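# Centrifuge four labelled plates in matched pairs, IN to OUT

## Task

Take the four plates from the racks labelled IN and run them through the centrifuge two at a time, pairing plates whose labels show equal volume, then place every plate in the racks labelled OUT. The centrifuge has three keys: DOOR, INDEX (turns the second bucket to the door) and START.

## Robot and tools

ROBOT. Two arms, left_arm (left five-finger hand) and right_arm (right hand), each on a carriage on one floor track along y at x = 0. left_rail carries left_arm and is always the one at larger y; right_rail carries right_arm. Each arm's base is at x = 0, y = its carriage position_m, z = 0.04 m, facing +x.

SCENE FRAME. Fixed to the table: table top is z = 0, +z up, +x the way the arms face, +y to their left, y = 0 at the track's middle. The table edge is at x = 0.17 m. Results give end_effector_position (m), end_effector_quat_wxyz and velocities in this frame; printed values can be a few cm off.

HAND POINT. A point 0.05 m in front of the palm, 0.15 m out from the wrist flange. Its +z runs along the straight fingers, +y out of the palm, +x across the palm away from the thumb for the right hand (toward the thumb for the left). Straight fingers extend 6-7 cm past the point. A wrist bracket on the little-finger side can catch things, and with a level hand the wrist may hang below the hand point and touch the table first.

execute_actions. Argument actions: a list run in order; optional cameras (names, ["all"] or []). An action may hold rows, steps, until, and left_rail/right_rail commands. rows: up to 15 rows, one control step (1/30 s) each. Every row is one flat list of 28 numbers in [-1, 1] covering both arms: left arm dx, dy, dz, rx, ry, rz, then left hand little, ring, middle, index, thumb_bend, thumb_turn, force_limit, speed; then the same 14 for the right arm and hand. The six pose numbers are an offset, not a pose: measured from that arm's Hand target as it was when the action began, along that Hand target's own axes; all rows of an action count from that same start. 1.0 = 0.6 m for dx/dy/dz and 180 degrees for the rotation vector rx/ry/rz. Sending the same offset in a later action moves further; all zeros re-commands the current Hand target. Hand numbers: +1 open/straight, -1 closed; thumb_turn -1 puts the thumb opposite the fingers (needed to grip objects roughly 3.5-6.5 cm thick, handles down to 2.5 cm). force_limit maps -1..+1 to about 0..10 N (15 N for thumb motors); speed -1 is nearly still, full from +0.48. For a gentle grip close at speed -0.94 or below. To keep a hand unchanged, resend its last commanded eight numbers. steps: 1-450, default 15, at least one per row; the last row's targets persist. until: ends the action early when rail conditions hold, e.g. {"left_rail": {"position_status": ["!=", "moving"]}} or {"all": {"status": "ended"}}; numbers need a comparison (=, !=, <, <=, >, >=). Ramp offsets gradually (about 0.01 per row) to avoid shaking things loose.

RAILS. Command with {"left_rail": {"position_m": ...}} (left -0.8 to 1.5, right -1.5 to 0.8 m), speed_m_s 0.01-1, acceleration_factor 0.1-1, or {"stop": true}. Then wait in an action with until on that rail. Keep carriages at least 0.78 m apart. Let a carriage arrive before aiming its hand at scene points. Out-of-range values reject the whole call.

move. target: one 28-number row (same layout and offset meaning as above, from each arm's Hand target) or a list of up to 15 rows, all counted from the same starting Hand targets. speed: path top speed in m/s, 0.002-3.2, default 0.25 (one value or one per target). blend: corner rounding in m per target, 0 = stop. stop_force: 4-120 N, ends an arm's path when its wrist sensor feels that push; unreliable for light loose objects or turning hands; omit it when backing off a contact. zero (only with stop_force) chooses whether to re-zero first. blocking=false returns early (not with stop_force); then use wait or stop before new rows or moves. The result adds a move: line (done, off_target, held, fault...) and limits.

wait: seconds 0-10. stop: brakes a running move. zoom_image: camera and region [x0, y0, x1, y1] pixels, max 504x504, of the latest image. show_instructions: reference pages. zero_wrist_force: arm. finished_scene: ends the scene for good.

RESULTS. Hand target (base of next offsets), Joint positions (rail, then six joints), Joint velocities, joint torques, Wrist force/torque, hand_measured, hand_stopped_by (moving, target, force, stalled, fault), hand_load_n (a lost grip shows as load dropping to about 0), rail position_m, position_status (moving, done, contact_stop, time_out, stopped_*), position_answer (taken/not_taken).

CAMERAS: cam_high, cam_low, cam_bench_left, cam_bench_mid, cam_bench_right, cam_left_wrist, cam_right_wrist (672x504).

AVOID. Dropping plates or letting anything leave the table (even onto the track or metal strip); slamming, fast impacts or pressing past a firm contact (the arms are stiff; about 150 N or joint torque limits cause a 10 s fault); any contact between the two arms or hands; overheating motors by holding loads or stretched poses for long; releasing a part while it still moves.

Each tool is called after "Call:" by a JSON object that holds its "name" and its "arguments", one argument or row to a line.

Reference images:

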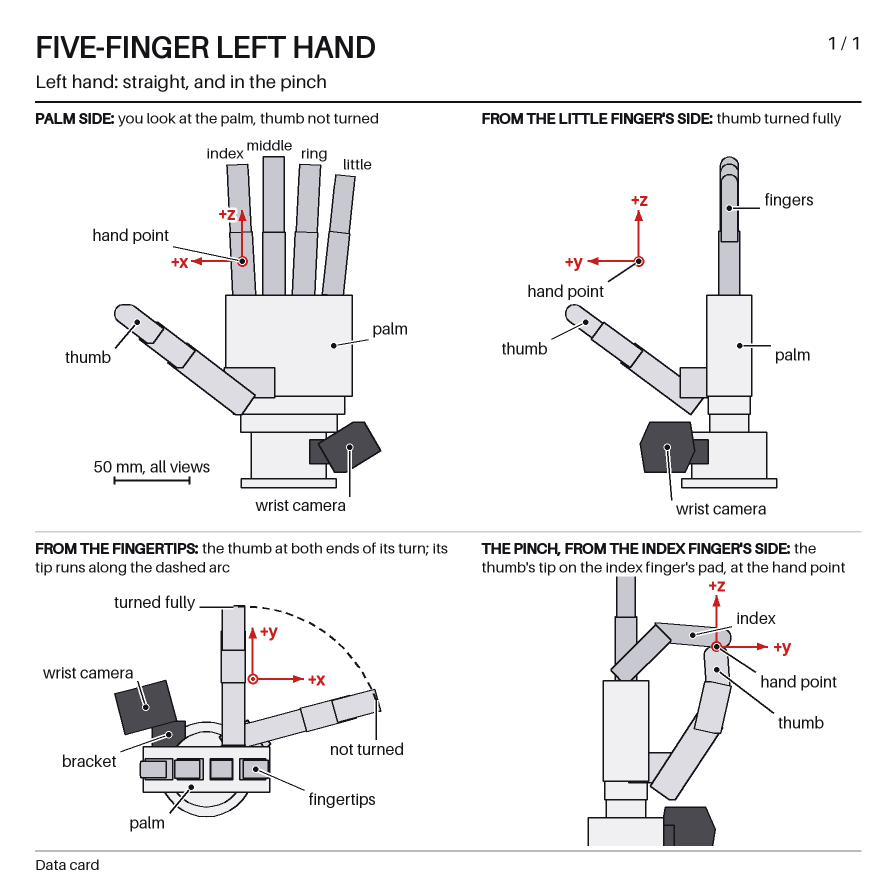

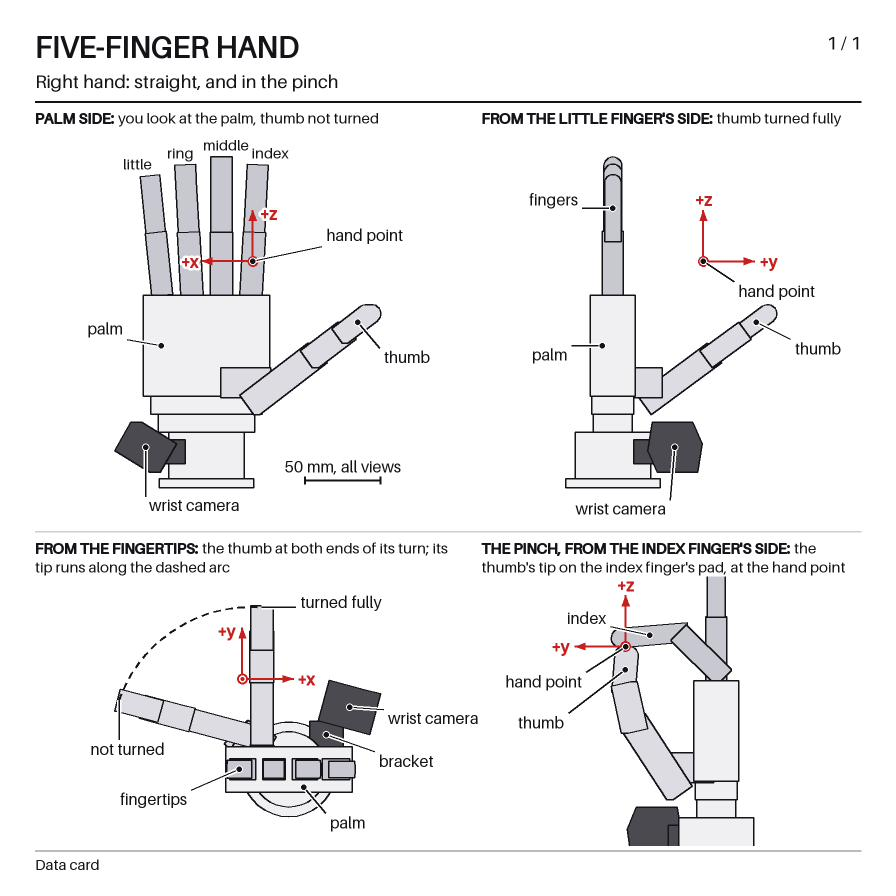

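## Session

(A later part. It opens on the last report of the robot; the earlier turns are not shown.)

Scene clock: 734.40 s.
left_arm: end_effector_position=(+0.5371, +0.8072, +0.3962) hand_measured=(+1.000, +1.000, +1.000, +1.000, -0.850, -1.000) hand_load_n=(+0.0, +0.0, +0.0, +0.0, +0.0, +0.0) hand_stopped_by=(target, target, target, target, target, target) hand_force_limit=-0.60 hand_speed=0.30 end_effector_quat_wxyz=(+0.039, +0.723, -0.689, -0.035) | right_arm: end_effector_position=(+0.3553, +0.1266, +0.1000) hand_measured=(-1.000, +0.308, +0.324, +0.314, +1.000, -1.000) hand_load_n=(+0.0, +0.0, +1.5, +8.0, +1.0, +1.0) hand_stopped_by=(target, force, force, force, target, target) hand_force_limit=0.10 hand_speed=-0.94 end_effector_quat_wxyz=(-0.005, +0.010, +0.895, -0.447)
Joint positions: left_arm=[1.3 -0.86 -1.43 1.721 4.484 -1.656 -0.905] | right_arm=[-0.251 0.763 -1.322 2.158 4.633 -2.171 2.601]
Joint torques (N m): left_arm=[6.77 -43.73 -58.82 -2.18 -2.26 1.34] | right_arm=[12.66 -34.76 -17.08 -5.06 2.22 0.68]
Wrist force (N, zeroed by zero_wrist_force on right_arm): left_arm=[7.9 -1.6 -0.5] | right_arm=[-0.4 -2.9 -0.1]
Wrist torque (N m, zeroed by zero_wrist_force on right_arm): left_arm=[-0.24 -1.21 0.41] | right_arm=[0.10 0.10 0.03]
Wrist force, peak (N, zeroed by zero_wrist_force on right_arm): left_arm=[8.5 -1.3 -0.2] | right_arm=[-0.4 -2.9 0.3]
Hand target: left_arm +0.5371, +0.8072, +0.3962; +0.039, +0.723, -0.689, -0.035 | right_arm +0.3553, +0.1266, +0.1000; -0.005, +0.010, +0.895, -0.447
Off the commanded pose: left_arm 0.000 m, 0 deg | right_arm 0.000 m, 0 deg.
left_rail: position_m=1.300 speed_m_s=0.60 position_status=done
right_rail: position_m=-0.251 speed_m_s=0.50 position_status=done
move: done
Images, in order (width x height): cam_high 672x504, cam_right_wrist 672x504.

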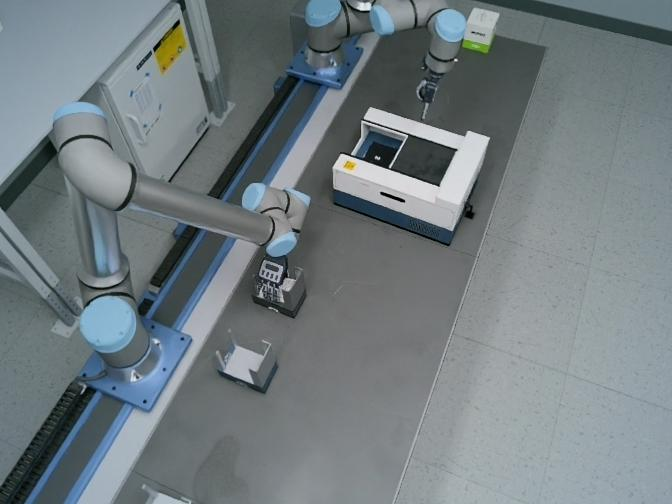

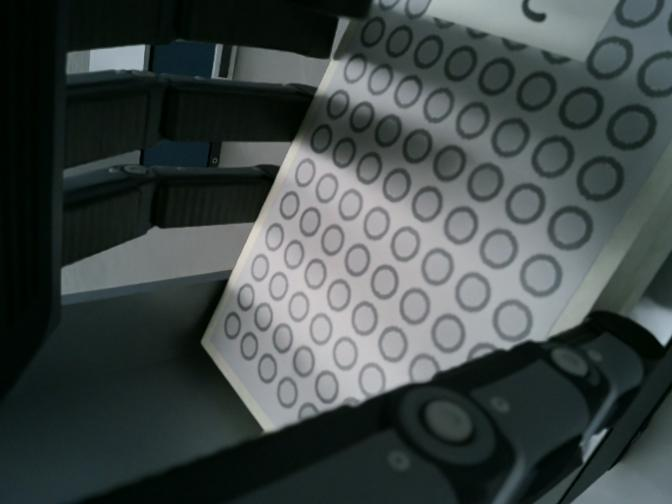

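Call:
{"name": "move", "arguments": {
  "target": [0,0,0,0,0,0,1,1,1,1,-0.85,-1,-0.6,0.3,0.0,0.0133,0.01,0,0,0,-1,0.1,0.1,0.1,1,-1,0.1,-0.94],
  "speed": 0.015,
  "stop_force": 8
}}

Call:
{"name": "move", "arguments": {
  "target": [0,0,0,0,0,0,1,1,1,1,-0.85,-1,-0.6,0.3,0.0,0.0120,0.009,0,0,0,-1,0.1,0.1,0.1,1,-1,0.1,-0.94],
  "speed": 0.012,
  "stop_force": 8,
  "cameras": ["cam_right_wrist","cam_high"]
}}

Call:
{"name": "zoom_image", "arguments": {
  "camera": "cam_high",
  "region": [240, 240, 320, 320]
}}

Scene clock: 736.30 s.
left_arm: end_effector_position=(+0.5371, +0.8072, +0.3962) hand_measured=(+1.000, +1.000, +1.000, +1.000, -0.850, -1.000) hand_load_n=(+0.0, +0.0, +0.0, +0.0, +0.0, +0.0) hand_stopped_by=(target, target, target, target, target, target) hand_force_limit=-0.60 hand_speed=0.30 end_effector_quat_wxyz=(+0.039, +0.723, -0.689, -0.035) | right_arm: end_effector_position=(+0.3553, +0.1266, +0.0900) hand_measured=(-1.000, +0.310, +0.324, +0.314, +1.000, -1.000) hand_load_n=(+0.0, +5.5, +2.5, +5.0, +2.0, +3.0) hand_stopped_by=(target, force, force, force, target, target) hand_force_limit=0.10 hand_speed=-0.94 end_effector_quat_wxyz=(-0.005, +0.010, +0.895, -0.447)
Joint positions: left_arm=[1.3 -0.86 -1.43 1.721 4.484 -1.656 -0.905] | right_arm=[-0.251 0.763 -1.308 2.163 4.612 -2.171 2.601]
Joint torques (N m): left_arm=[7.86 -44.11 -58.18 -2.06 -2.32 1.47] | right_arm=[11.24 -33.51 -14.78 -4.75 1.93 -0.95]
Wrist force (N, zeroed by zero_wrist_force on right_arm): left_arm=[8.0 -1.3 -0.4] | right_arm=[-1.7 -3.7 -1.9]
Wrist torque (N m, zeroed by zero_wrist_force on right_arm): left_arm=[-0.20 -1.22 0.41] | right_arm=[0.25 0.17 -0.16]
Wrist force, peak (N, zeroed by zero_wrist_force on right_arm): left_arm=[8.7 -1.5 -0.6] | right_arm=[-1.6 -4.2 -1.7]
Hand target: left_arm +0.5371, +0.8072, +0.3962; +0.039, +0.723, -0.689, -0.035 | right_arm +0.3553, +0.1266, +0.0900; -0.005, +0.010, +0.895, -0.447
Off the commanded pose: left_arm 0.000 m, 0 deg | right_arm 0.000 m, 0 deg.
left_rail: position_m=1.300 speed_m_s=0.60 position_status=done
right_rail: position_m=-0.251 speed_m_s=0.50 position_status=done
move: done

Scene clock: 737.97 s.
left_arm: end_effector_position=(+0.5371, +0.8072, +0.3962) hand_measured=(+1.000, +1.000, +1.000, +1.000, -0.850, -1.000) hand_load_n=(+0.0, +0.0, +0.0, +0.0, +0.0, +0.0) hand_stopped_by=(target, target, target, target, target, target) hand_force_limit=-0.60 hand_speed=0.30 end_effector_quat_wxyz=(+0.039, +0.723, -0.689, -0.035) | right_arm: end_effector_position=(+0.3553, +0.1266, +0.0810) hand_measured=(-1.000, +0.310, +0.324, +0.314, +1.000, -1.000) hand_load_n=(+0.5, +6.5, +5.5, +4.5, +2.5, +8.0) hand_stopped_by=(target, force, force, force, target, target) hand_force_limit=0.10 hand_speed=-0.94 end_effector_quat_wxyz=(-0.005, +0.010, +0.895, -0.447)
Joint positions: left_arm=[1.3 -0.86 -1.43 1.721 4.484 -1.656 -0.905] | right_arm=[-0.251 0.763 -1.294 2.168 4.594 -2.171 2.601]
Joint torques (N m): left_arm=[6.01 -42.78 -58.67 -2.17 -2.33 1.3] | right_arm=[13.31 -30.36 -10.29 -4.13 2.56 0.8]
Wrist force (N, zeroed by zero_wrist_force on right_arm): left_arm=[8.3 -1.7 -0.3] | right_arm=[-5.6 -8.9 -5.3]
Wrist torque (N m, zeroed by zero_wrist_force on right_arm): left_arm=[-0.28 -1.26 0.45] | right_arm=[0.27 0.11 -0.10]
Wrist force, peak (N, zeroed by zero_wrist_force on right_arm): left_arm=[8.6 -1.7 -0.8] | right_arm=[-5.6 -9.2 -5.6]
Hand target: left_arm +0.5371, +0.8072, +0.3962; +0.039, +0.723, -0.689, -0.035 | right_arm +0.3553, +0.1266, +0.0810; -0.005, +0.010, +0.895, -0.447
Off the commanded pose: left_arm 0.000 m, 0 deg | right_arm 0.000 m, 0 deg.
left_rail: position_m=1.300 speed_m_s=0.60 position_status=done
right_rail: position_m=-0.251 speed_m_s=0.50 position_status=done
move: done
Images, in order (width x height): cam_high 672x504, cam_right_wrist 672x504.

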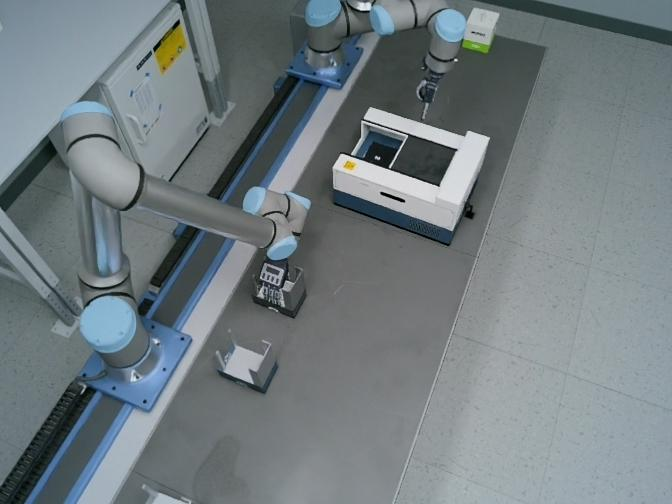

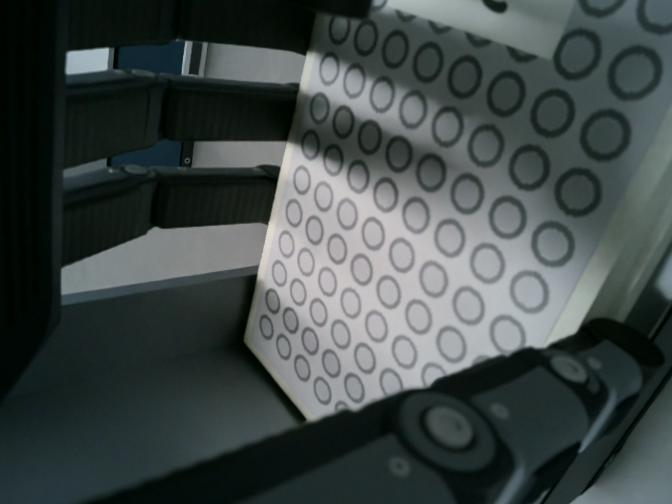

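Scaled by 6.300.

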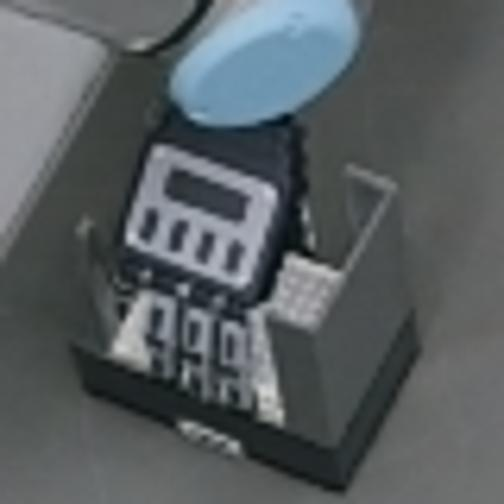

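Call:
{"name": "move", "arguments": {
  "target": [0,0,0,0,0,0,1,1,1,1,-0.85,-1,-0.6,0.3,-0.0017,-0.0011,-0.0008,0,0,0,-1,0.1,0.1,0.1,1,-1,0.1,-0.94],
  "speed": 0.01
}}

Call:
{"name": "execute_actions", "arguments": {
  "actions": [
    {"rows":[[0,0,0,0,0,0,1,1,1,1,-0.85,-1,-0.6,0.3,0,0,0,0,0,0,-1,0.5,0.5,0.5,1,-1,0.1,-0.8]],"steps":60}
  ],
  "cameras": ["cam_right_wrist"]
}}

Scene clock: 739.07 s.
left_arm: end_effector_position=(+0.5371, +0.8072, +0.3962) hand_measured=(+1.000, +1.000, +1.000, +1.000, -0.850, -1.000) hand_load_n=(+0.0, +0.0, +0.0, +0.0, +0.0, +0.0) hand_stopped_by=(target, target, target, target, target, target) hand_force_limit=-0.60 hand_speed=0.30 end_effector_quat_wxyz=(+0.039, +0.723, -0.689, -0.035) | right_arm: end_effector_position=(+0.3562, +0.1266, +0.0818) hand_measured=(-1.000, +0.310, +0.324, +0.314, +1.000, -1.000) hand_load_n=(+0.0, +7.5, +5.0, +3.5, +3.0, +4.5) hand_stopped_by=(target, force, force, force, target, target) hand_force_limit=0.10 hand_speed=-0.94 end_effector_quat_wxyz=(-0.005, +0.010, +0.894, -0.447)
Joint positions: left_arm=[1.3 -0.86 -1.43 1.721 4.484 -1.656 -0.905] | right_arm=[-0.251 0.762 -1.295 2.167 4.595 -2.172 2.6]
Joint torques (N m): left_arm=[7.1 -43.34 -58.37 -2.25 -2.43 1.63] | right_arm=[-22.22 -61.51 -36.97 0.85 -5.11 -2.85]
Wrist force (N, zeroed by zero_wrist_force on right_arm): left_arm=[8.1 -1.6 -0.6] | right_arm=[2.3 0.0 -0.3]
Wrist torque (N m, zeroed by zero_wrist_force on right_arm): left_arm=[-0.23 -1.24 0.43] | right_arm=[0.00 0.06 0.28]
Wrist force, peak (N, zeroed by zero_wrist_force on right_arm): left_arm=[8.4 -1.7 -0.3] | right_arm=[-6.0 -8.9 -5.7]
Hand target: left_arm +0.5371, +0.8072, +0.3962; +0.039, +0.723, -0.689, -0.035 | right_arm +0.3563, +0.1266, +0.0819; -0.005, +0.010, +0.895, -0.447
Off the commanded pose: left_arm 0.000 m, 0 deg | right_arm 0.000 m, 0 deg.
left_rail: position_m=1.300 speed_m_s=0.60 position_status=done
right_rail: position_m=-0.251 speed_m_s=0.50 position_status=done
move: done

Scene clock: 741.27 s.
left_arm: end_effector_position=(+0.5371, +0.8072, +0.3962) hand_measured=(+1.000, +1.000, +1.000, +1.000, -0.850, -1.000) hand_load_n=(+0.0, +0.0, +0.0, +0.0, +0.0, +0.0) hand_stopped_by=(target, target, target, target, target, target) hand_force_limit=-0.60 hand_speed=0.30 end_effector_quat_wxyz=(+0.039, +0.723, -0.689, -0.035) | right_arm: end_effector_position=(+0.3564, +0.1266, +0.0819) hand_measured=(-1.000, +0.500, +0.500, +0.500, +1.000, -1.000) hand_load_n=(+0.0, +0.0, +0.0, +0.0, +0.0, +0.0) hand_stopped_by=(target, target, target, target, target, target) hand_force_limit=0.10 hand_speed=-0.80 end_effector_quat_wxyz=(-0.005, +0.010, +0.895, -0.447)
Joint positions: left_arm=[1.3 -0.86 -1.43 1.721 4.484 -1.656 -0.905] | right_arm=[-0.251 0.762 -1.295 2.167 4.595 -2.172 2.6]
Joint torques (N m): left_arm=[6.9 -44.59 -58.61 -2.29 -2.36 1.19] | right_arm=[-16.5 -59.9 -29.1 0.62 1.8 -2.97]
Wrist force (N, zeroed by zero_wrist_force on right_arm): left_arm=[8.2 -1.7 -0.5] | right_arm=[0.0 -0.1 -0.6]
Wrist torque (N m, zeroed by zero_wrist_force on right_arm): left_arm=[-0.25 -1.26 0.44] | right_arm=[-0.03 0.00 0.25]
Wrist force, peak (N, zeroed by zero_wrist_force on right_arm): left_arm=[8.6 -1.5 -0.5] | right_arm=[2.8 0.5 -0.5]
Hand target: left_arm +0.5371, +0.8072, +0.3962; +0.039, +0.723, -0.689, -0.035 | right_arm +0.3563, +0.1266, +0.0819; -0.005, +0.010, +0.895, -0.447
Off the commanded pose: left_arm 0.000 m, 0 deg | right_arm 0.000 m, 0 deg.
left_rail: position_m=1.300 speed_m_s=0.60 position_status=done
right_rail: position_m=-0.251 speed_m_s=0.50 position_status=done
Images, in order (width x height): cam_right_wrist 672x504.

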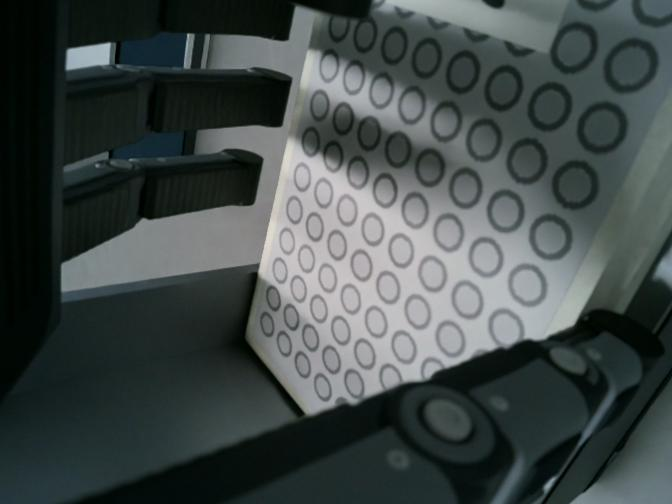

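Call:
{"name": "move", "arguments": {
  "target": [
    [0,0,0,0,0,0,1,1,1,1,-0.85,-1,-0.6,0.3,0,0.0050,-0.0067,0,0,0,-1,0.5,0.5,0.5,1,-1,0.1,-0.8],
    [0,0,0,0,0,0,1,1,1,1,-0.85,-1,-0.6,0.3,0,-0.0216,-0.0267,0,0,0,-1,0.5,0.5,0.5,1,-1,0.1,-0.8],
    [0,0,0,0,0,0,1,1,1,1,-0.85,-1,-0.6,0.3,0.0002,-0.2326,-0.1855,0,0,0,-1,0.5,0.5,0.5,1,-1,0.1,-0.8]
  ],
  "speed": [0.02,0.03,0.2],
  "cameras": ["cam_right_wrist","cam_high"]
}}

Call:
{"name": "zoom_image", "arguments": {
  "camera": "cam_high",
  "region": [240, 240, 320, 320]
}}

Scene clock: 744.63 s.
left_arm: end_effector_position=(+0.5371, +0.8072, +0.3962) hand_measured=(+1.000, +1.000, +1.000, +1.000, -0.850, -1.000) hand_load_n=(+0.0, +0.0, +0.0, +0.0, +0.0, +0.0) hand_stopped_by=(target, target, target, target, target, target) hand_force_limit=-0.60 hand_speed=0.30 end_effector_quat_wxyz=(+0.039, +0.723, -0.689, -0.035) | right_arm: end_effector_position=(+0.3565, +0.1318, +0.2602) hand_measured=(-1.000, +0.500, +0.500, +0.500, +1.000, -1.000) hand_load_n=(+0.0, +0.0, +0.0, +0.0, +0.0, +0.0) hand_stopped_by=(target, target, target, target, target, target) hand_force_limit=0.10 hand_speed=-0.80 end_effector_quat_wxyz=(-0.005, +0.010, +0.895, -0.447)
Joint positions: left_arm=[1.3 -0.86 -1.43 1.721 4.484 -1.656 -0.905] | right_arm=[-0.251 0.768 -1.503 2.016 4.957 -2.168 2.605]
Joint torques (N m): left_arm=[7.43 -43.03 -58.34 -2.27 -2.53 1.34] | right_arm=[11.96 -53.52 -44.5 1.11 2.46 2.28]
Wrist force (N, zeroed by zero_wrist_force on right_arm): left_arm=[8.0 -1.3 -0.5] | right_arm=[-0.2 -0.1 -0.4]
Wrist torque (N m, zeroed by zero_wrist_force on right_arm): left_arm=[-0.20 -1.22 0.41] | right_arm=[0.02 0.04 -0.02]
Wrist force, peak (N, zeroed by zero_wrist_force on right_arm): left_arm=[8.7 -1.9 -0.6] | right_arm=[-0.1 1.3 0.3]
Hand target: left_arm +0.5371, +0.8072, +0.3962; +0.039, +0.723, -0.689, -0.035 | right_arm +0.3564, +0.1318, +0.2603; -0.005, +0.010, +0.895, -0.447
Off the commanded pose: left_arm 0.000 m, 0 deg | right_arm 0.000 m, 0 deg.
left_rail: position_m=1.300 speed_m_s=0.60 position_status=done
right_rail: position_m=-0.251 speed_m_s=0.50 position_status=done
move: done
Images, in order (width x height): cam_high 672x504, cam_right_wrist 672x504.

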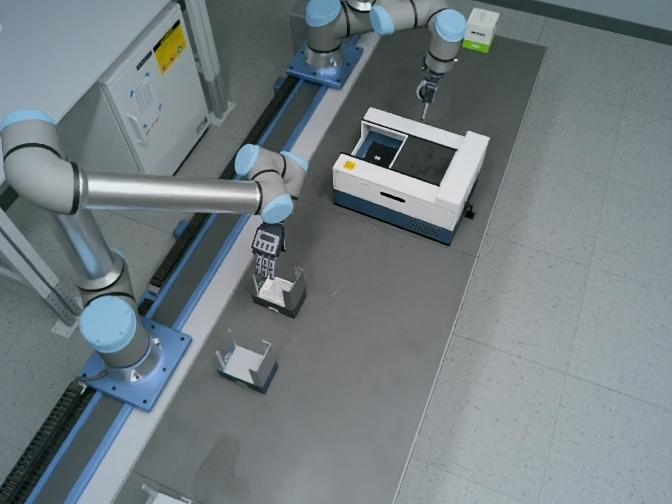

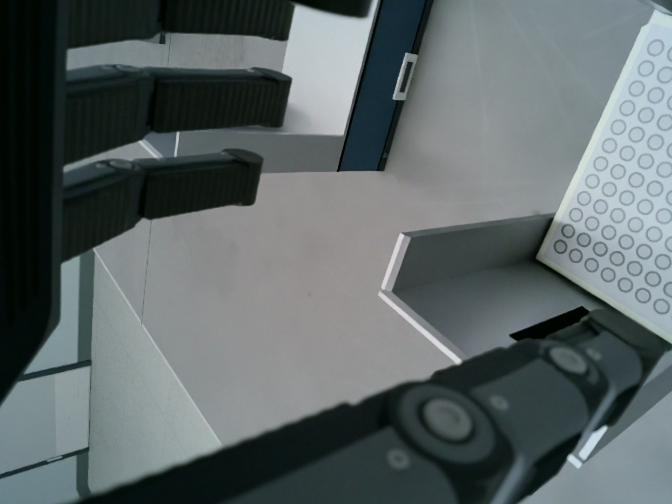

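Scaled by 6.300.

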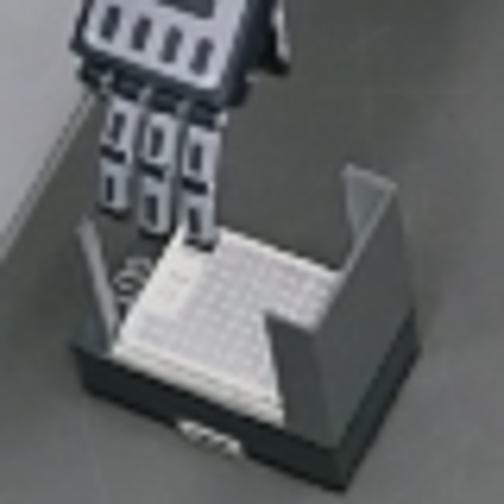

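Call:
{"name": "move", "arguments": {
  "target": [0,0,0,0,0,0,1,1,1,1,-0.85,-1,-0.6,0.3,0.0,-0.0266,-0.0200,0,-0.0038,-0.0028,-1,1,1,1,1,-1,0,0],
  "speed": 0.15
}}

Call:
{"name": "execute_actions", "arguments": {
  "actions": [
    {"right_rail":{"position_m":-1.2717},"steps":300,"until":{"right_rail":{"position_status":["!=","moving"]}}}
  ],
  "cameras": ["cam_right_wrist"]
}}

Scene clock: 746.83 s.
left_arm: end_effector_position=(+0.5371, +0.8072, +0.3962) hand_measured=(+1.000, +1.000, +1.000, +1.000, -0.850, -1.000) hand_load_n=(+0.0, +0.0, +0.0, +0.0, +0.5, +0.0) hand_stopped_by=(target, target, target, target, target, target) hand_force_limit=-0.60 hand_speed=0.30 end_effector_quat_wxyz=(+0.039, +0.723, -0.689, -0.035) | right_arm: end_effector_position=(+0.3564, +0.1318, +0.2801) hand_measured=(-1.000, +1.000, +1.000, +1.000, +1.000, -1.000) hand_load_n=(+0.0, +0.0, +0.0, +0.0, +0.0, +0.0) hand_stopped_by=(target, target, target, target, target, target) hand_force_limit=0.00 hand_speed=0.00 end_effector_quat_wxyz=(-0.002, +0.003, +0.895, -0.447)
Joint positions: left_arm=[1.3 -0.86 -1.43 1.721 4.484 -1.656 -0.905] | right_arm=[-0.251 0.77 -1.523 1.999 4.988 -2.176 2.594]
Joint torques (N m): left_arm=[5.31 -43.43 -58.36 -2.16 -2.18 1.27] | right_arm=[10.62 -51.92 -46.88 1.28 -3.72 -2.89]
Wrist force (N, zeroed by zero_wrist_force on right_arm): left_arm=[8.4 -1.6 -0.4] | right_arm=[0.1 0.1 -0.3]
Wrist torque (N m, zeroed by zero_wrist_force on right_arm): left_arm=[-0.24 -1.29 0.45] | right_arm=[0.03 -0.02 0.27]
Wrist force, peak (N, zeroed by zero_wrist_force on right_arm): left_arm=[8.6 -1.6 -0.3] | right_arm=[0.3 0.0 -0.9]
Hand target: left_arm +0.5371, +0.8072, +0.3962; +0.039, +0.723, -0.689, -0.035 | right_arm +0.3565, +0.1318, +0.2803; -0.002, +0.003, +0.895, -0.447
Off the commanded pose: left_arm 0.000 m, 0 deg | right_arm 0.000 m, 0 deg.
left_rail: position_m=1.300 speed_m_s=0.60 position_status=done
right_rail: position_m=-0.251 speed_m_s=0.50 position_status=done
move: done

Scene clock: 750.33 s.
left_arm: end_effector_position=(+0.5371, +0.8072, +0.3962) hand_measured=(+1.000, +1.000, +1.000, +1.000, -0.850, -1.000) hand_load_n=(+0.0, +0.0, +0.0, +0.0, +0.0, +0.0) hand_stopped_by=(target, target, target, target, target, target) hand_force_limit=-0.60 hand_speed=0.30 end_effector_quat_wxyz=(+0.039, +0.723, -0.689, -0.035) | right_arm: end_effector_position=(+0.3565, -0.8893, +0.2803) hand_measured=(-1.000, +1.000, +1.000, +1.000, +1.000, -1.000) hand_load_n=(+0.0, +0.0, +0.0, +0.0, +0.0, +0.0) hand_stopped_by=(target, target, target, target, target, target) hand_force_limit=0.00 hand_speed=0.00 end_effector_quat_wxyz=(-0.002, +0.003, +0.895, -0.447)
Joint positions: left_arm=[1.3 -0.86 -1.43 1.721 4.484 -1.656 -0.905] | right_arm=[-1.272 0.77 -1.523 1.999 4.988 -2.177 2.594]
Joint torques (N m): left_arm=[6.93 -41.83 -58.6 -2.37 -2.21 1.26] | right_arm=[6.82 -42.59 -28.89 -3.16 -1.45 -2.74]
Wrist force (N, zeroed by zero_wrist_force on right_arm): left_arm=[8.2 -1.6 -0.2] | right_arm=[0.1 0.1 -0.5]
Wrist torque (N m, zeroed by zero_wrist_force on right_arm): left_arm=[-0.27 -1.24 0.43] | right_arm=[0.05 -0.01 0.27]
Wrist force, peak (N, zeroed by zero_wrist_force on right_arm): left_arm=[8.6 -1.4 -0.3] | right_arm=[0.2 0.7 -1.3]
Hand target: left_arm +0.5371, +0.8072, +0.3962; +0.039, +0.723, -0.689, -0.035 | right_arm +0.3565, -0.8893, +0.2803; -0.002, +0.003, +0.895, -0.447
Off the commanded pose: left_arm 0.000 m, 0 deg | right_arm 0.000 m, 0 deg.
left_rail: position_m=1.300 speed_m_s=0.60 position_status=done
right_rail: position_m=-1.272 speed_m_s=0.50 position_status=done
Images, in order (width x height): cam_right_wrist 672x504.

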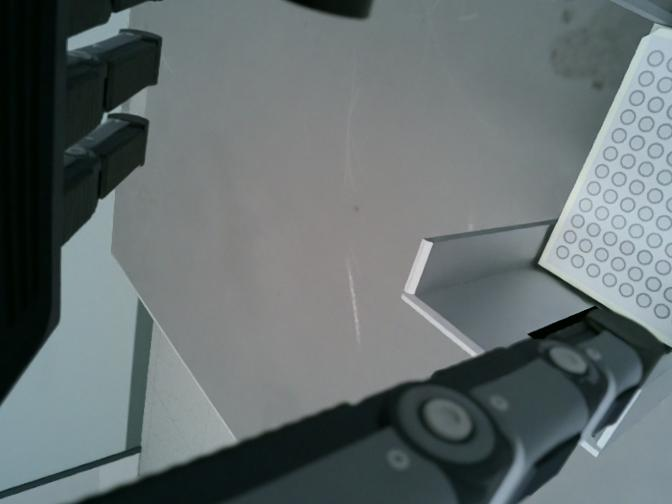

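Call:
{"name": "zoom_image", "arguments": {
  "camera": "cam_right_wrist",
  "region": [530, 180, 672, 340]
}}

Call:
{"name": "zoom_image", "arguments": {
  "camera": "cam_right_wrist",
  "region": [560, 20, 672, 180]
}}

Call:
{"name": "zoom_image", "arguments": {
  "camera": "cam_right_wrist",
  "region": [395, 210, 575, 370]
}}

Scaled by 3.150.

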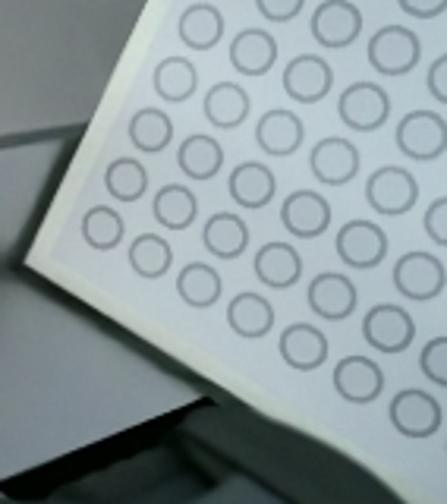

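Scaled by 3.150.

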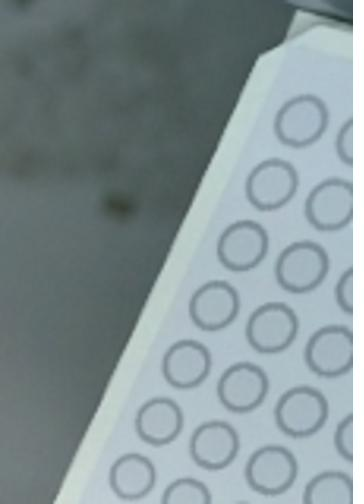

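Scaled by 2.800.

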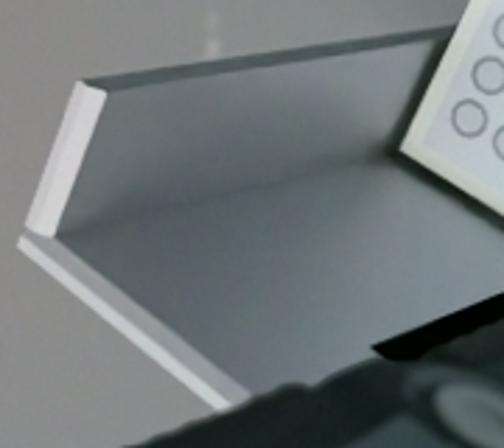

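Call:
{"name": "move", "arguments": {
  "target": [
    [0,0,0,0,0,0,1,1,1,1,-0.85,-1,-0.6,0.3,-0.0082,0.0104,-0.0138,0,-0.0013,-0.0010,-1,1,1,1,1,-1,0,0],
    [0,0,0,0,0,0,1,1,1,1,-0.85,-1,-0.6,0.3,-0.0084,0.2305,0.1519,0,-0.0013,-0.0010,-1,1,1,1,1,-1,0,0]
  ],
  "speed": [0.1,0.15],
  "blend": [0.003,0],
  "cameras": ["cam_right_wrist"]
}}

Call:
{"name": "zero_wrist_force", "arguments": {
  "arm": "right_arm"
}}

Call:
{"name": "move", "arguments": {
  "target": [0,0,0,0,0,0,1,1,1,1,-0.85,-1,-0.6,0.3,0,0.0266,0.02,0,0,0,-1,1,1,1,1,-1,0,0],
  "speed": 0.03,
  "stop_force": 5
}}

Scene clock: 753.63 s.
left_arm: end_effector_position=(+0.5371, +0.8072, +0.3962) hand_measured=(+1.000, +1.000, +1.000, +1.000, -0.850, -1.000) hand_load_n=(+0.5, +0.0, +0.0, +0.0, +0.5, +0.0) hand_stopped_by=(target, target, target, target, target, target) hand_force_limit=-0.60 hand_speed=0.30 end_effector_quat_wxyz=(+0.039, +0.723, -0.689, -0.035) | right_arm: end_effector_position=(+0.3615, -0.8792, +0.1150) hand_measured=(-1.000, +1.000, +1.000, +1.000, +1.000, -1.000) hand_load_n=(+0.0, +0.0, +0.0, +0.0, +0.0, +0.0) hand_stopped_by=(target, target, target, target, target, target) hand_force_limit=0.00 hand_speed=0.00 end_effector_quat_wxyz=(-0.001, +0.001, +0.895, -0.447)
Joint positions: left_arm=[1.3 -0.86 -1.43 1.721 4.484 -1.656 -0.905] | right_arm=[-1.272 0.777 -1.324 2.123 4.667 -2.175 2.595]
Joint torques (N m): left_arm=[6.62 -42.73 -58.26 -2.41 -2.31 1.36] | right_arm=[-18 -37.77 -18.67 -5.29 -4.45 -2.99]
Wrist force (N, zeroed by zero_wrist_force on right_arm): left_arm=[8.3 -1.5 -0.4] | right_arm=[0.1 0.3 -0.3]
Wrist torque (N m, zeroed by zero_wrist_force on right_arm): left_arm=[-0.23 -1.27 0.44] | right_arm=[0.06 -0.02 0.28]
Wrist force, peak (N, zeroed by zero_wrist_force on right_arm): left_arm=[8.4 -2.1 -0.3] | right_arm=[-0.2 -0.4 -1.3]
Hand target: left_arm +0.5371, +0.8072, +0.3962; +0.039, +0.723, -0.689, -0.035 | right_arm +0.3615, -0.8792, +0.1149; -0.001, +0.001, +0.895, -0.447
Off the commanded pose: left_arm 0.000 m, 0 deg | right_arm 0.000 m, 0 deg.
left_rail: position_m=1.300 speed_m_s=0.60 position_status=done
right_rail: position_m=-1.272 speed_m_s=0.50 position_status=done
move: done
Images, in order (width x height): cam_right_wrist 672x504.

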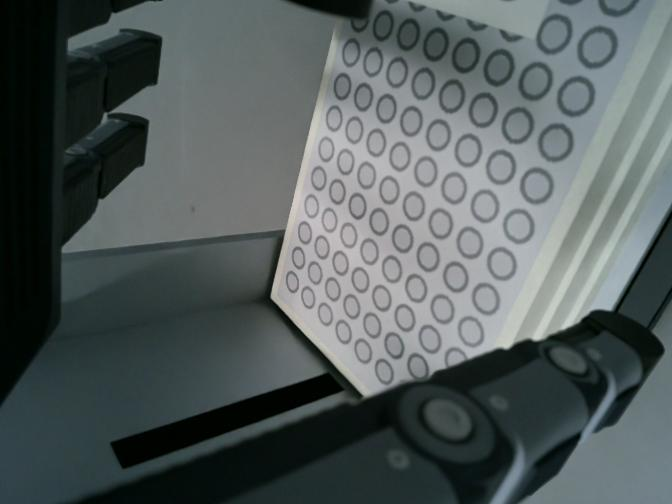

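Wrist force sensor zeroed.

Scene clock: 755.30 s.
left_arm: end_effector_position=(+0.5371, +0.8072, +0.3962) hand_measured=(+1.000, +1.000, +1.000, +1.000, -0.850, -1.000) hand_load_n=(+0.0, +0.0, -0.5, +0.0, +0.0, +0.0) hand_stopped_by=(target, target, target, target, target, target) hand_force_limit=-0.60 hand_speed=0.30 end_effector_quat_wxyz=(+0.039, +0.723, -0.689, -0.035) | right_arm: end_effector_position=(+0.3615, -0.8792, +0.0950) hand_measured=(-1.000, +1.000, +1.000, +1.000, +1.000, -1.000) hand_load_n=(+0.0, +0.0, +0.0, +0.0, +0.0, +0.0) hand_stopped_by=(target, target, target, target, target, target) hand_force_limit=0.00 hand_speed=0.00 end_effector_quat_wxyz=(-0.001, +0.001, +0.895, -0.447)
Joint positions: left_arm=[1.3 -0.86 -1.43 1.721 4.484 -1.656 -0.905] | right_arm=[-1.272 0.777 -1.296 2.134 4.627 -2.175 2.595]
Joint torques (N m): left_arm=[5.43 -43.15 -58.43 -2.32 -2.2 1.1] | right_arm=[-16.42 -37.04 -16.88 -4.68 -4.31 -1.68]
Wrist force (N, zeroed by zero_wrist_force on right_arm): left_arm=[8.2 -1.7 -0.4] | right_arm=[-0.1 -0.3 -0.2]
Wrist torque (N m, zeroed by zero_wrist_force on right_arm): left_arm=[-0.26 -1.24 0.44] | right_arm=[-0.03 0.01 -0.02]
Wrist force, peak (N, zeroed by zero_wrist_force on right_arm): left_arm=[8.4 -1.5 -0.8] | right_arm=[-0.2 -0.4 -0.7]
Hand target: left_arm +0.5371, +0.8072, +0.3962; +0.039, +0.723, -0.689, -0.035 | right_arm +0.3615, -0.8792, +0.0950; -0.001, +0.001, +0.895, -0.447
Off the commanded pose: left_arm 0.000 m, 0 deg | right_arm 0.000 m, 0 deg.
left_rail: position_m=1.300 speed_m_s=0.60 position_status=done
right_rail: position_m=-1.272 speed_m_s=0.50 position_status=done
move: done

Call:
{"name": "move", "arguments": {
  "target": [0,0,0,0,0,0,1,1,1,1,-0.85,-1,-0.6,0.3,-0.0001,-0.0200,0.0266,0,0,0,-1,1,1,1,1,-1,0,0],
  "speed": 0.014,
  "stop_force": 4,
  "cameras": ["cam_right_wrist"]
}}

Scene clock: 757.90 s.
left_arm: end_effector_position=(+0.5371, +0.8072, +0.3962) hand_measured=(+1.000, +1.000, +1.000, +1.000, -0.850, -1.000) hand_load_n=(+0.0, +0.0, +0.0, +0.0, +0.0, +0.0) hand_stopped_by=(target, target, target, target, target, target) hand_force_limit=-0.60 hand_speed=0.30 end_effector_quat_wxyz=(+0.039, +0.723, -0.689, -0.035) | right_arm: end_effector_position=(+0.3615, -0.8954, +0.0950) hand_measured=(-1.000, +1.000, +1.000, +1.000, +1.000, -1.000) hand_load_n=(+0.0, +0.0, +0.0, +0.0, +0.5, -2.0) hand_stopped_by=(target, target, target, target, target, target) hand_force_limit=0.00 hand_speed=0.00 end_effector_quat_wxyz=(-0.001, +0.001, +0.895, -0.447)
Joint positions: left_arm=[1.3 -0.86 -1.43 1.721 4.484 -1.656 -0.905] | right_arm=[-1.272 0.759 -1.315 2.163 4.607 -2.188 2.579]
Joint torques (N m): left_arm=[6.44 -41.98 -59.12 -2.71 -2.28 1.12] | right_arm=[9.21 -36.32 -36.65 1.4 2.09 2.39]
Wrist force (N, zeroed by zero_wrist_force on right_arm): left_arm=[8.4 -1.6 -0.5] | right_arm=[1.6 1.6 -3.3]
Wrist torque (N m, zeroed by zero_wrist_force on right_arm): left_arm=[-0.25 -1.29 0.45] | right_arm=[-0.07 -0.02 -0.18]
Wrist force, peak (N, zeroed by zero_wrist_force on right_arm): left_arm=[8.6 -1.3 -0.6] | right_arm=[2.7 4.2 -7.4]
Hand target: left_arm +0.5371, +0.8072, +0.3962; +0.039, +0.723, -0.689, -0.035 | right_arm +0.3615, -0.8954, +0.0950; -0.001, +0.001, +0.895, -0.447 (not the last commanded pose)
Off the commanded pose: left_arm 0.000 m, 0 deg | right_arm 0.004 m, 0 deg.
left_rail: position_m=1.300 speed_m_s=0.60 position_status=done
right_rail: position_m=-1.272 speed_m_s=0.50 position_status=done
move: contact (right_arm)
Images, in order (width x height): cam_right_wrist 672x504.

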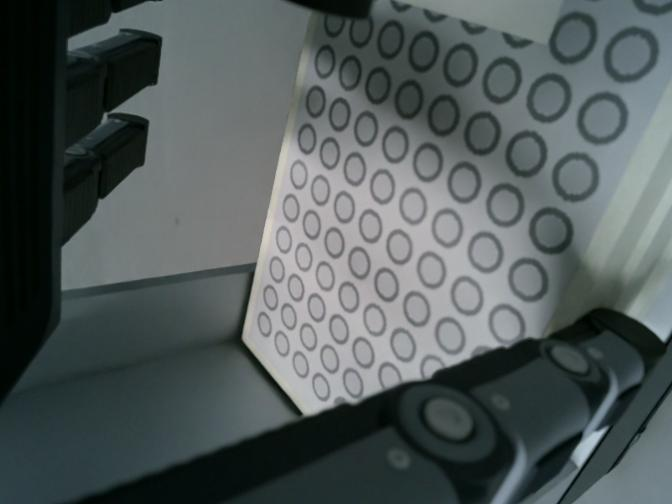

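Call:
{"name": "execute_actions", "arguments": {
  "actions": [
    {"rows":[[0,0,0,0,0,0,1,1,1,1,-0.85,-1,-0.6,0.3,0,0,0,0,0,0,-1,0.75,0.75,0.75,1,-1,-0.7,-0.7]],"steps":25},
    {"rows":[[0,0,0,0,0,0,1,1,1,1,-0.85,-1,-0.6,0.3,0,0,0,0,0,0,-1,0.2,0.2,0.2,1,-1,-0.5,-0.92]],"steps":120},
    {"rows":[[0,0,0,0,0,0,1,1,1,1,-0.85,-1,-0.6,0.3,0,0,0,0,0,0,-1,0.1,0.1,0.1,1,-1,0.1,-0.94]],"steps":60}
  ],
  "cameras": ["cam_right_wrist"]
}}

Scene clock: 765.10 s.
left_arm: end_effector_position=(+0.5371, +0.8072, +0.3962) hand_measured=(+1.000, +1.000, +1.000, +1.000, -0.850, -1.000) hand_load_n=(+0.0, +0.0, +0.0, +0.0, +0.0, +0.0) hand_stopped_by=(target, target, target, target, target, target) hand_force_limit=-0.60 hand_speed=0.30 end_effector_quat_wxyz=(+0.039, +0.723, -0.689, -0.035) | right_arm: end_effector_position=(+0.3615, -0.8954, +0.0950) hand_measured=(-1.000, +0.310, +0.326, +0.314, +1.000, -1.000) hand_load_n=(+0.0, +6.5, +6.5, +4.0, +2.5, +3.5) hand_stopped_by=(target, force, force, force, target, target) hand_force_limit=0.10 hand_speed=-0.94 end_effector_quat_wxyz=(-0.001, +0.001, +0.895, -0.447)
Joint positions: left_arm=[1.3 -0.86 -1.43 1.721 4.484 -1.656 -0.905] | right_arm=[-1.272 0.759 -1.315 2.163 4.607 -2.188 2.579]
Joint torques (N m): left_arm=[5.82 -43.32 -58.72 -2.48 -2.12 0.85] | right_arm=[7.1 -50.15 -19.91 -4.05 -2.18 1.56]
Wrist force (N, zeroed by zero_wrist_force on right_arm): left_arm=[8.2 -1.6 -0.4] | right_arm=[0.5 -2.8 -1.7]
Wrist torque (N m, zeroed by zero_wrist_force on right_arm): left_arm=[-0.25 -1.24 0.43] | right_arm=[0.16 0.01 -0.24]
Wrist force, peak (N, zeroed by zero_wrist_force on right_arm): left_arm=[8.7 -1.7 -0.6] | right_arm=[1.8 1.7 -3.3]
Hand target: left_arm +0.5371, +0.8072, +0.3962; +0.039, +0.723, -0.689, -0.035 | right_arm +0.3615, -0.8954, +0.0950; -0.001, +0.001, +0.895, -0.447
Off the commanded pose: left_arm 0.000 m, 0 deg | right_arm 0.000 m, 0 deg.
left_rail: position_m=1.300 speed_m_s=0.60 position_status=done
right_rail: position_m=-1.272 speed_m_s=0.50 position_status=done
Images, in order (width x height): cam_right_wrist 672x504.

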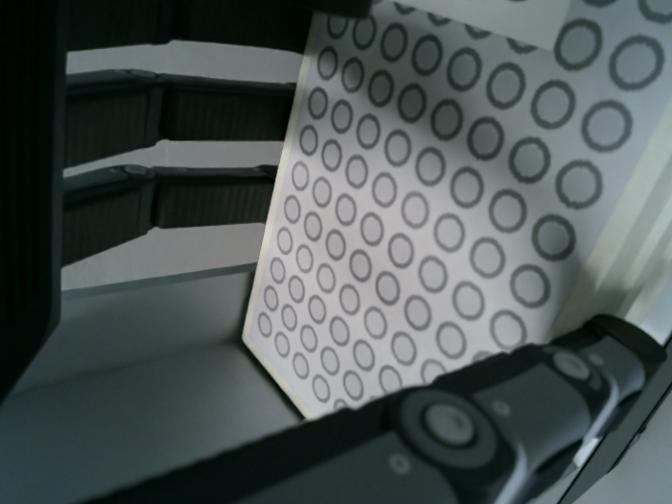

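Call:
{"name": "move", "arguments": {
  "target": [
    [0,0,0,0,0,0,1,1,1,1,-0.85,-1,-0.6,0.3,0,-0.0266,-0.0200,0,0,0,-1,0.1,0.1,0.1,1,-1,0.1,-0.94],
    [0,0,0,0,0,0,1,1,1,1,-0.85,-1,-0.6,0.3,0.0003,-0.2596,-0.1955,0,0,0,-1,0.1,0.1,0.1,1,-1,0.1,-0.94],
    [0,0,0,0,0,0,1,1,1,1,-0.85,-1,-0.6,0.3,-0.1657,-0.4828,-0.0113,0.0001,-0.3876,-0.2908,-1,0.1,0.1,0.1,1,-1,0.1,-0.94]
  ],
  "speed": [0.03,0.15,0.25],
  "blend": [0.004,0.015,0],
  "cameras": ["cam_right_wrist"]
}}

Call:
{"name": "execute_actions", "arguments": {
  "actions": [
    {"right_rail":{"position_m":0.2},"steps":300,"until":{"right_rail":{"position_status":["!=","moving"]}}}
  ]
}}

Scene clock: 771.33 s.
left_arm: end_effector_position=(+0.5371, +0.8072, +0.3962) hand_measured=(+1.000, +1.000, +1.000, +1.000, -0.850, -1.000) hand_load_n=(+0.0, -0.5, +0.0, +0.0, +0.0, +0.0) hand_stopped_by=(target, target, target, target, target, target) hand_force_limit=-0.60 hand_speed=0.30 end_effector_quat_wxyz=(+0.039, +0.723, -0.689, -0.035) | right_arm: end_effector_position=(+0.4606, -1.0642, +0.3306) hand_measured=(-1.000, +0.310, +0.326, +0.314, +1.000, -1.000) hand_load_n=(+0.5, +6.0, +5.0, +4.5, +2.5, +3.5) hand_stopped_by=(target, force, force, force, target, target) hand_force_limit=0.10 hand_speed=-0.94 end_effector_quat_wxyz=(-0.308, +0.616, -0.649, +0.324)
Joint positions: left_arm=[1.3 -0.86 -1.43 1.721 4.484 -1.656 -0.905] | right_arm=[-1.272 0.041 -1.978 2.615 3.151 -1.644 0.055]
Joint torques (N m): left_arm=[6.47 -43.46 -59.04 -2.65 -2.36 0.88] | right_arm=[-14.18 -12.28 -24.22 -0.66 3.8 -3.14]
Wrist force (N, zeroed by zero_wrist_force on right_arm): left_arm=[8.0 -1.6 -0.4] | right_arm=[0.2 0.0 0.1]
Wrist torque (N m, zeroed by zero_wrist_force on right_arm): left_arm=[-0.25 -1.22 0.42] | right_arm=[0.01 0.02 0.07]
Wrist force, peak (N, zeroed by zero_wrist_force on right_arm): left_arm=[8.5 -1.8 -0.5] | right_arm=[0.1 -3.5 -1.8]
Hand target: left_arm +0.5371, +0.8072, +0.3962; +0.039, +0.723, -0.689, -0.035 | right_arm +0.4606, -1.0642, +0.3306; -0.308, +0.616, -0.648, +0.324
Off the commanded pose: left_arm 0.000 m, 0 deg | right_arm 0.000 m, 0 deg.
left_rail: position_m=1.300 speed_m_s=0.60 position_status=done
right_rail: position_m=-1.272 speed_m_s=0.50 position_status=done
move: done
Images, in order (width x height): cam_right_wrist 672x504.

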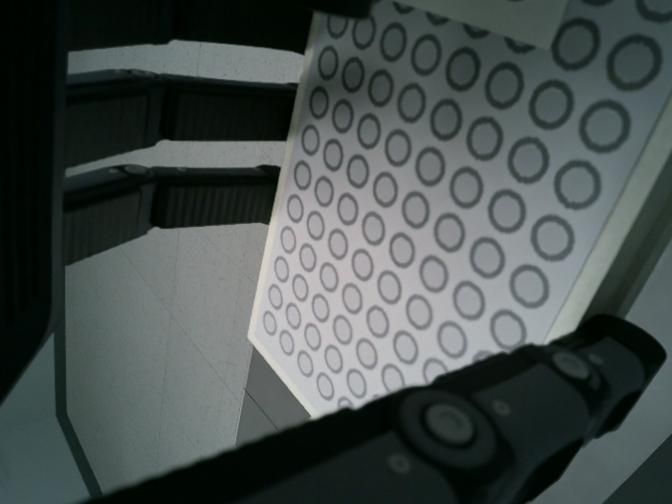

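Scene clock: 775.73 s.
left_arm: end_effector_position=(+0.5371, +0.8072, +0.3962) hand_measured=(+1.000, +1.000, +1.000, +1.000, -0.850, -1.000) hand_load_n=(+0.0, +0.0, +0.0, +0.0, +0.0, +0.0) hand_stopped_by=(target, target, target, target, target, target) hand_force_limit=-0.60 hand_speed=0.30 end_effector_quat_wxyz=(+0.039, +0.723, -0.689, -0.035) | right_arm: end_effector_position=(+0.4606, +0.4075, +0.3306) hand_measured=(-1.000, +0.310, +0.326, +0.314, +1.000, -1.000) hand_load_n=(+0.0, +6.0, +5.0, +4.5, +2.5, +3.5) hand_stopped_by=(target, force, force, force, target, target) hand_force_limit=0.10 hand_speed=-0.94 end_effector_quat_wxyz=(-0.308, +0.616, -0.648, +0.324)
Joint positions: left_arm=[1.3 -0.86 -1.43 1.721 4.484 -1.656 -0.905] | right_arm=[0.2 0.04 -1.978 2.615 3.151 -1.644 0.055]
Joint torques (N m): left_arm=[6.27 -42.94 -58.68 -2.69 -2.25 0.8] | right_arm=[-13.11 4.43 -32.04 -2.04 1.3 -3]
Wrist force (N, zeroed by zero_wrist_force on right_arm): left_arm=[8.1 -1.8 -0.6] | right_arm=[0.2 -0.1 0.2]
Wrist torque (N m, zeroed by zero_wrist_force on right_arm): left_arm=[-0.27 -1.23 0.43] | right_arm=[0.01 0.02 0.07]
Wrist force, peak (N, zeroed by zero_wrist_force on right_arm): left_arm=[8.7 -1.7 -0.6] | right_arm=[1.2 0.2 0.3]
Hand target: left_arm +0.5371, +0.8072, +0.3962; +0.039, +0.723, -0.689, -0.035 | right_arm +0.4606, +0.4075, +0.3306; -0.308, +0.616, -0.648, +0.324
Off the commanded pose: left_arm 0.000 m, 0 deg | right_arm 0.000 m, 0 deg.
left_rail: position_m=1.300 speed_m_s=0.60 position_status=done
right_rail: position_m=0.200 speed_m_s=0.50 position_status=done

Call:
{"name": "move", "arguments": {
  "target": [
    [0,0,0,0,0,0,1,1,1,1,-0.85,-1,-0.6,0.3,-0.5830,0.0714,0.0162,0,0,0,-1,0.1,0.1,0.1,1,-1,0.1,-0.94],
    [0,0,0,0,0,0,1,1,1,1,-0.85,-1,-0.6,0.3,-0.5835,0.2216,0.1360,0,0,0,-1,0.1,0.1,0.1,1,-1,0.1,-0.94]
  ],
  "speed": [0.25,0.1],
  "blend": [0.02,0],
  "cameras": ["cam_left_wrist"]
}}

Call:
{"name": "zoom_image", "arguments": {
  "camera": "cam_left_wrist",
  "region": [195, 90, 255, 135]
}}

Call:
{"name": "zoom_image", "arguments": {
  "camera": "cam_left_wrist",
  "region": [285, 75, 345, 120]
}}

Scene clock: 779.23 s.
left_arm: end_effector_position=(+0.5371, +0.8072, +0.3962) hand_measured=(+1.000, +1.000, +1.000, +1.000, -0.850, -1.000) hand_load_n=(+0.0, +0.0, -0.5, +0.0, +0.0, +0.0) hand_stopped_by=(target, target, target, target, target, target) hand_force_limit=-0.60 hand_speed=0.30 end_effector_quat_wxyz=(+0.039, +0.723, -0.689, -0.035) | right_arm: end_effector_position=(+0.4639, +0.7579, +0.1755) hand_measured=(-1.000, +0.310, +0.326, +0.314, +1.000, -1.000) hand_load_n=(+0.0, +6.0, +5.0, +4.5, +2.5, +3.5) hand_stopped_by=(target, force, force, force, target, target) hand_force_limit=0.10 hand_speed=-0.94 end_effector_quat_wxyz=(-0.308, +0.616, -0.648, +0.324)
Joint positions: left_arm=[1.3 -0.86 -1.43 1.721 4.484 -1.656 -0.905] | right_arm=[0.2 0.791 -1.231 2.274 2.944 -2.21 0.592]
Joint torques (N m): left_arm=[5.74 -43.75 -58.34 -2.76 -2.25 0.81] | right_arm=[-17.64 -38.47 -12.69 -7 2.55 -2.98]
Wrist force (N, zeroed by zero_wrist_force on right_arm): left_arm=[8.1 -1.5 -0.4] | right_arm=[-0.3 0.3 0.1]
Wrist torque (N m, zeroed by zero_wrist_force on right_arm): left_arm=[-0.23 -1.23 0.42] | right_arm=[0.03 0.07 -0.01]
Wrist force, peak (N, zeroed by zero_wrist_force on right_arm): left_arm=[8.6 -1.7 -0.2] | right_arm=[1.8 -0.2 0.1]
Hand target: left_arm +0.5371, +0.8072, +0.3962; +0.039, +0.723, -0.689, -0.035 | right_arm +0.4639, +0.7579, +0.1754; -0.308, +0.616, -0.648, +0.324
Off the commanded pose: left_arm 0.000 m, 0 deg | right_arm 0.000 m, 0 deg.
left_rail: position_m=1.300 speed_m_s=0.60 position_status=done
right_rail: position_m=0.200 speed_m_s=0.50 position_status=done
move: done
Images, in order (width x height): cam_left_wrist 672x504.

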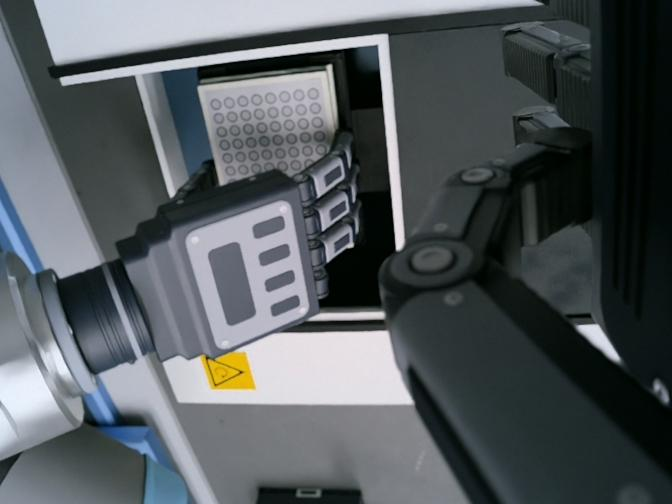

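Scaled by 8.400.

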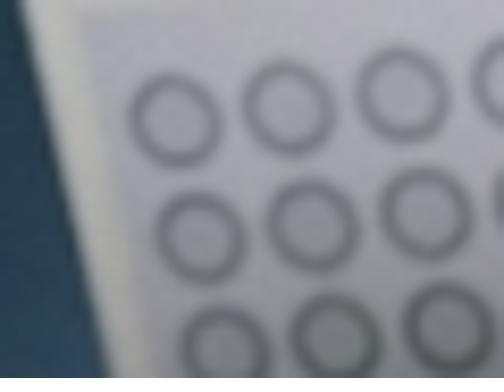

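Scaled by 8.400.

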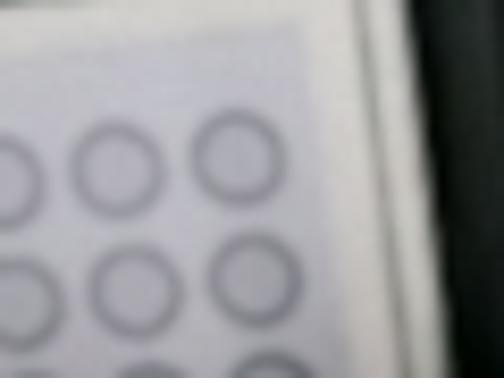

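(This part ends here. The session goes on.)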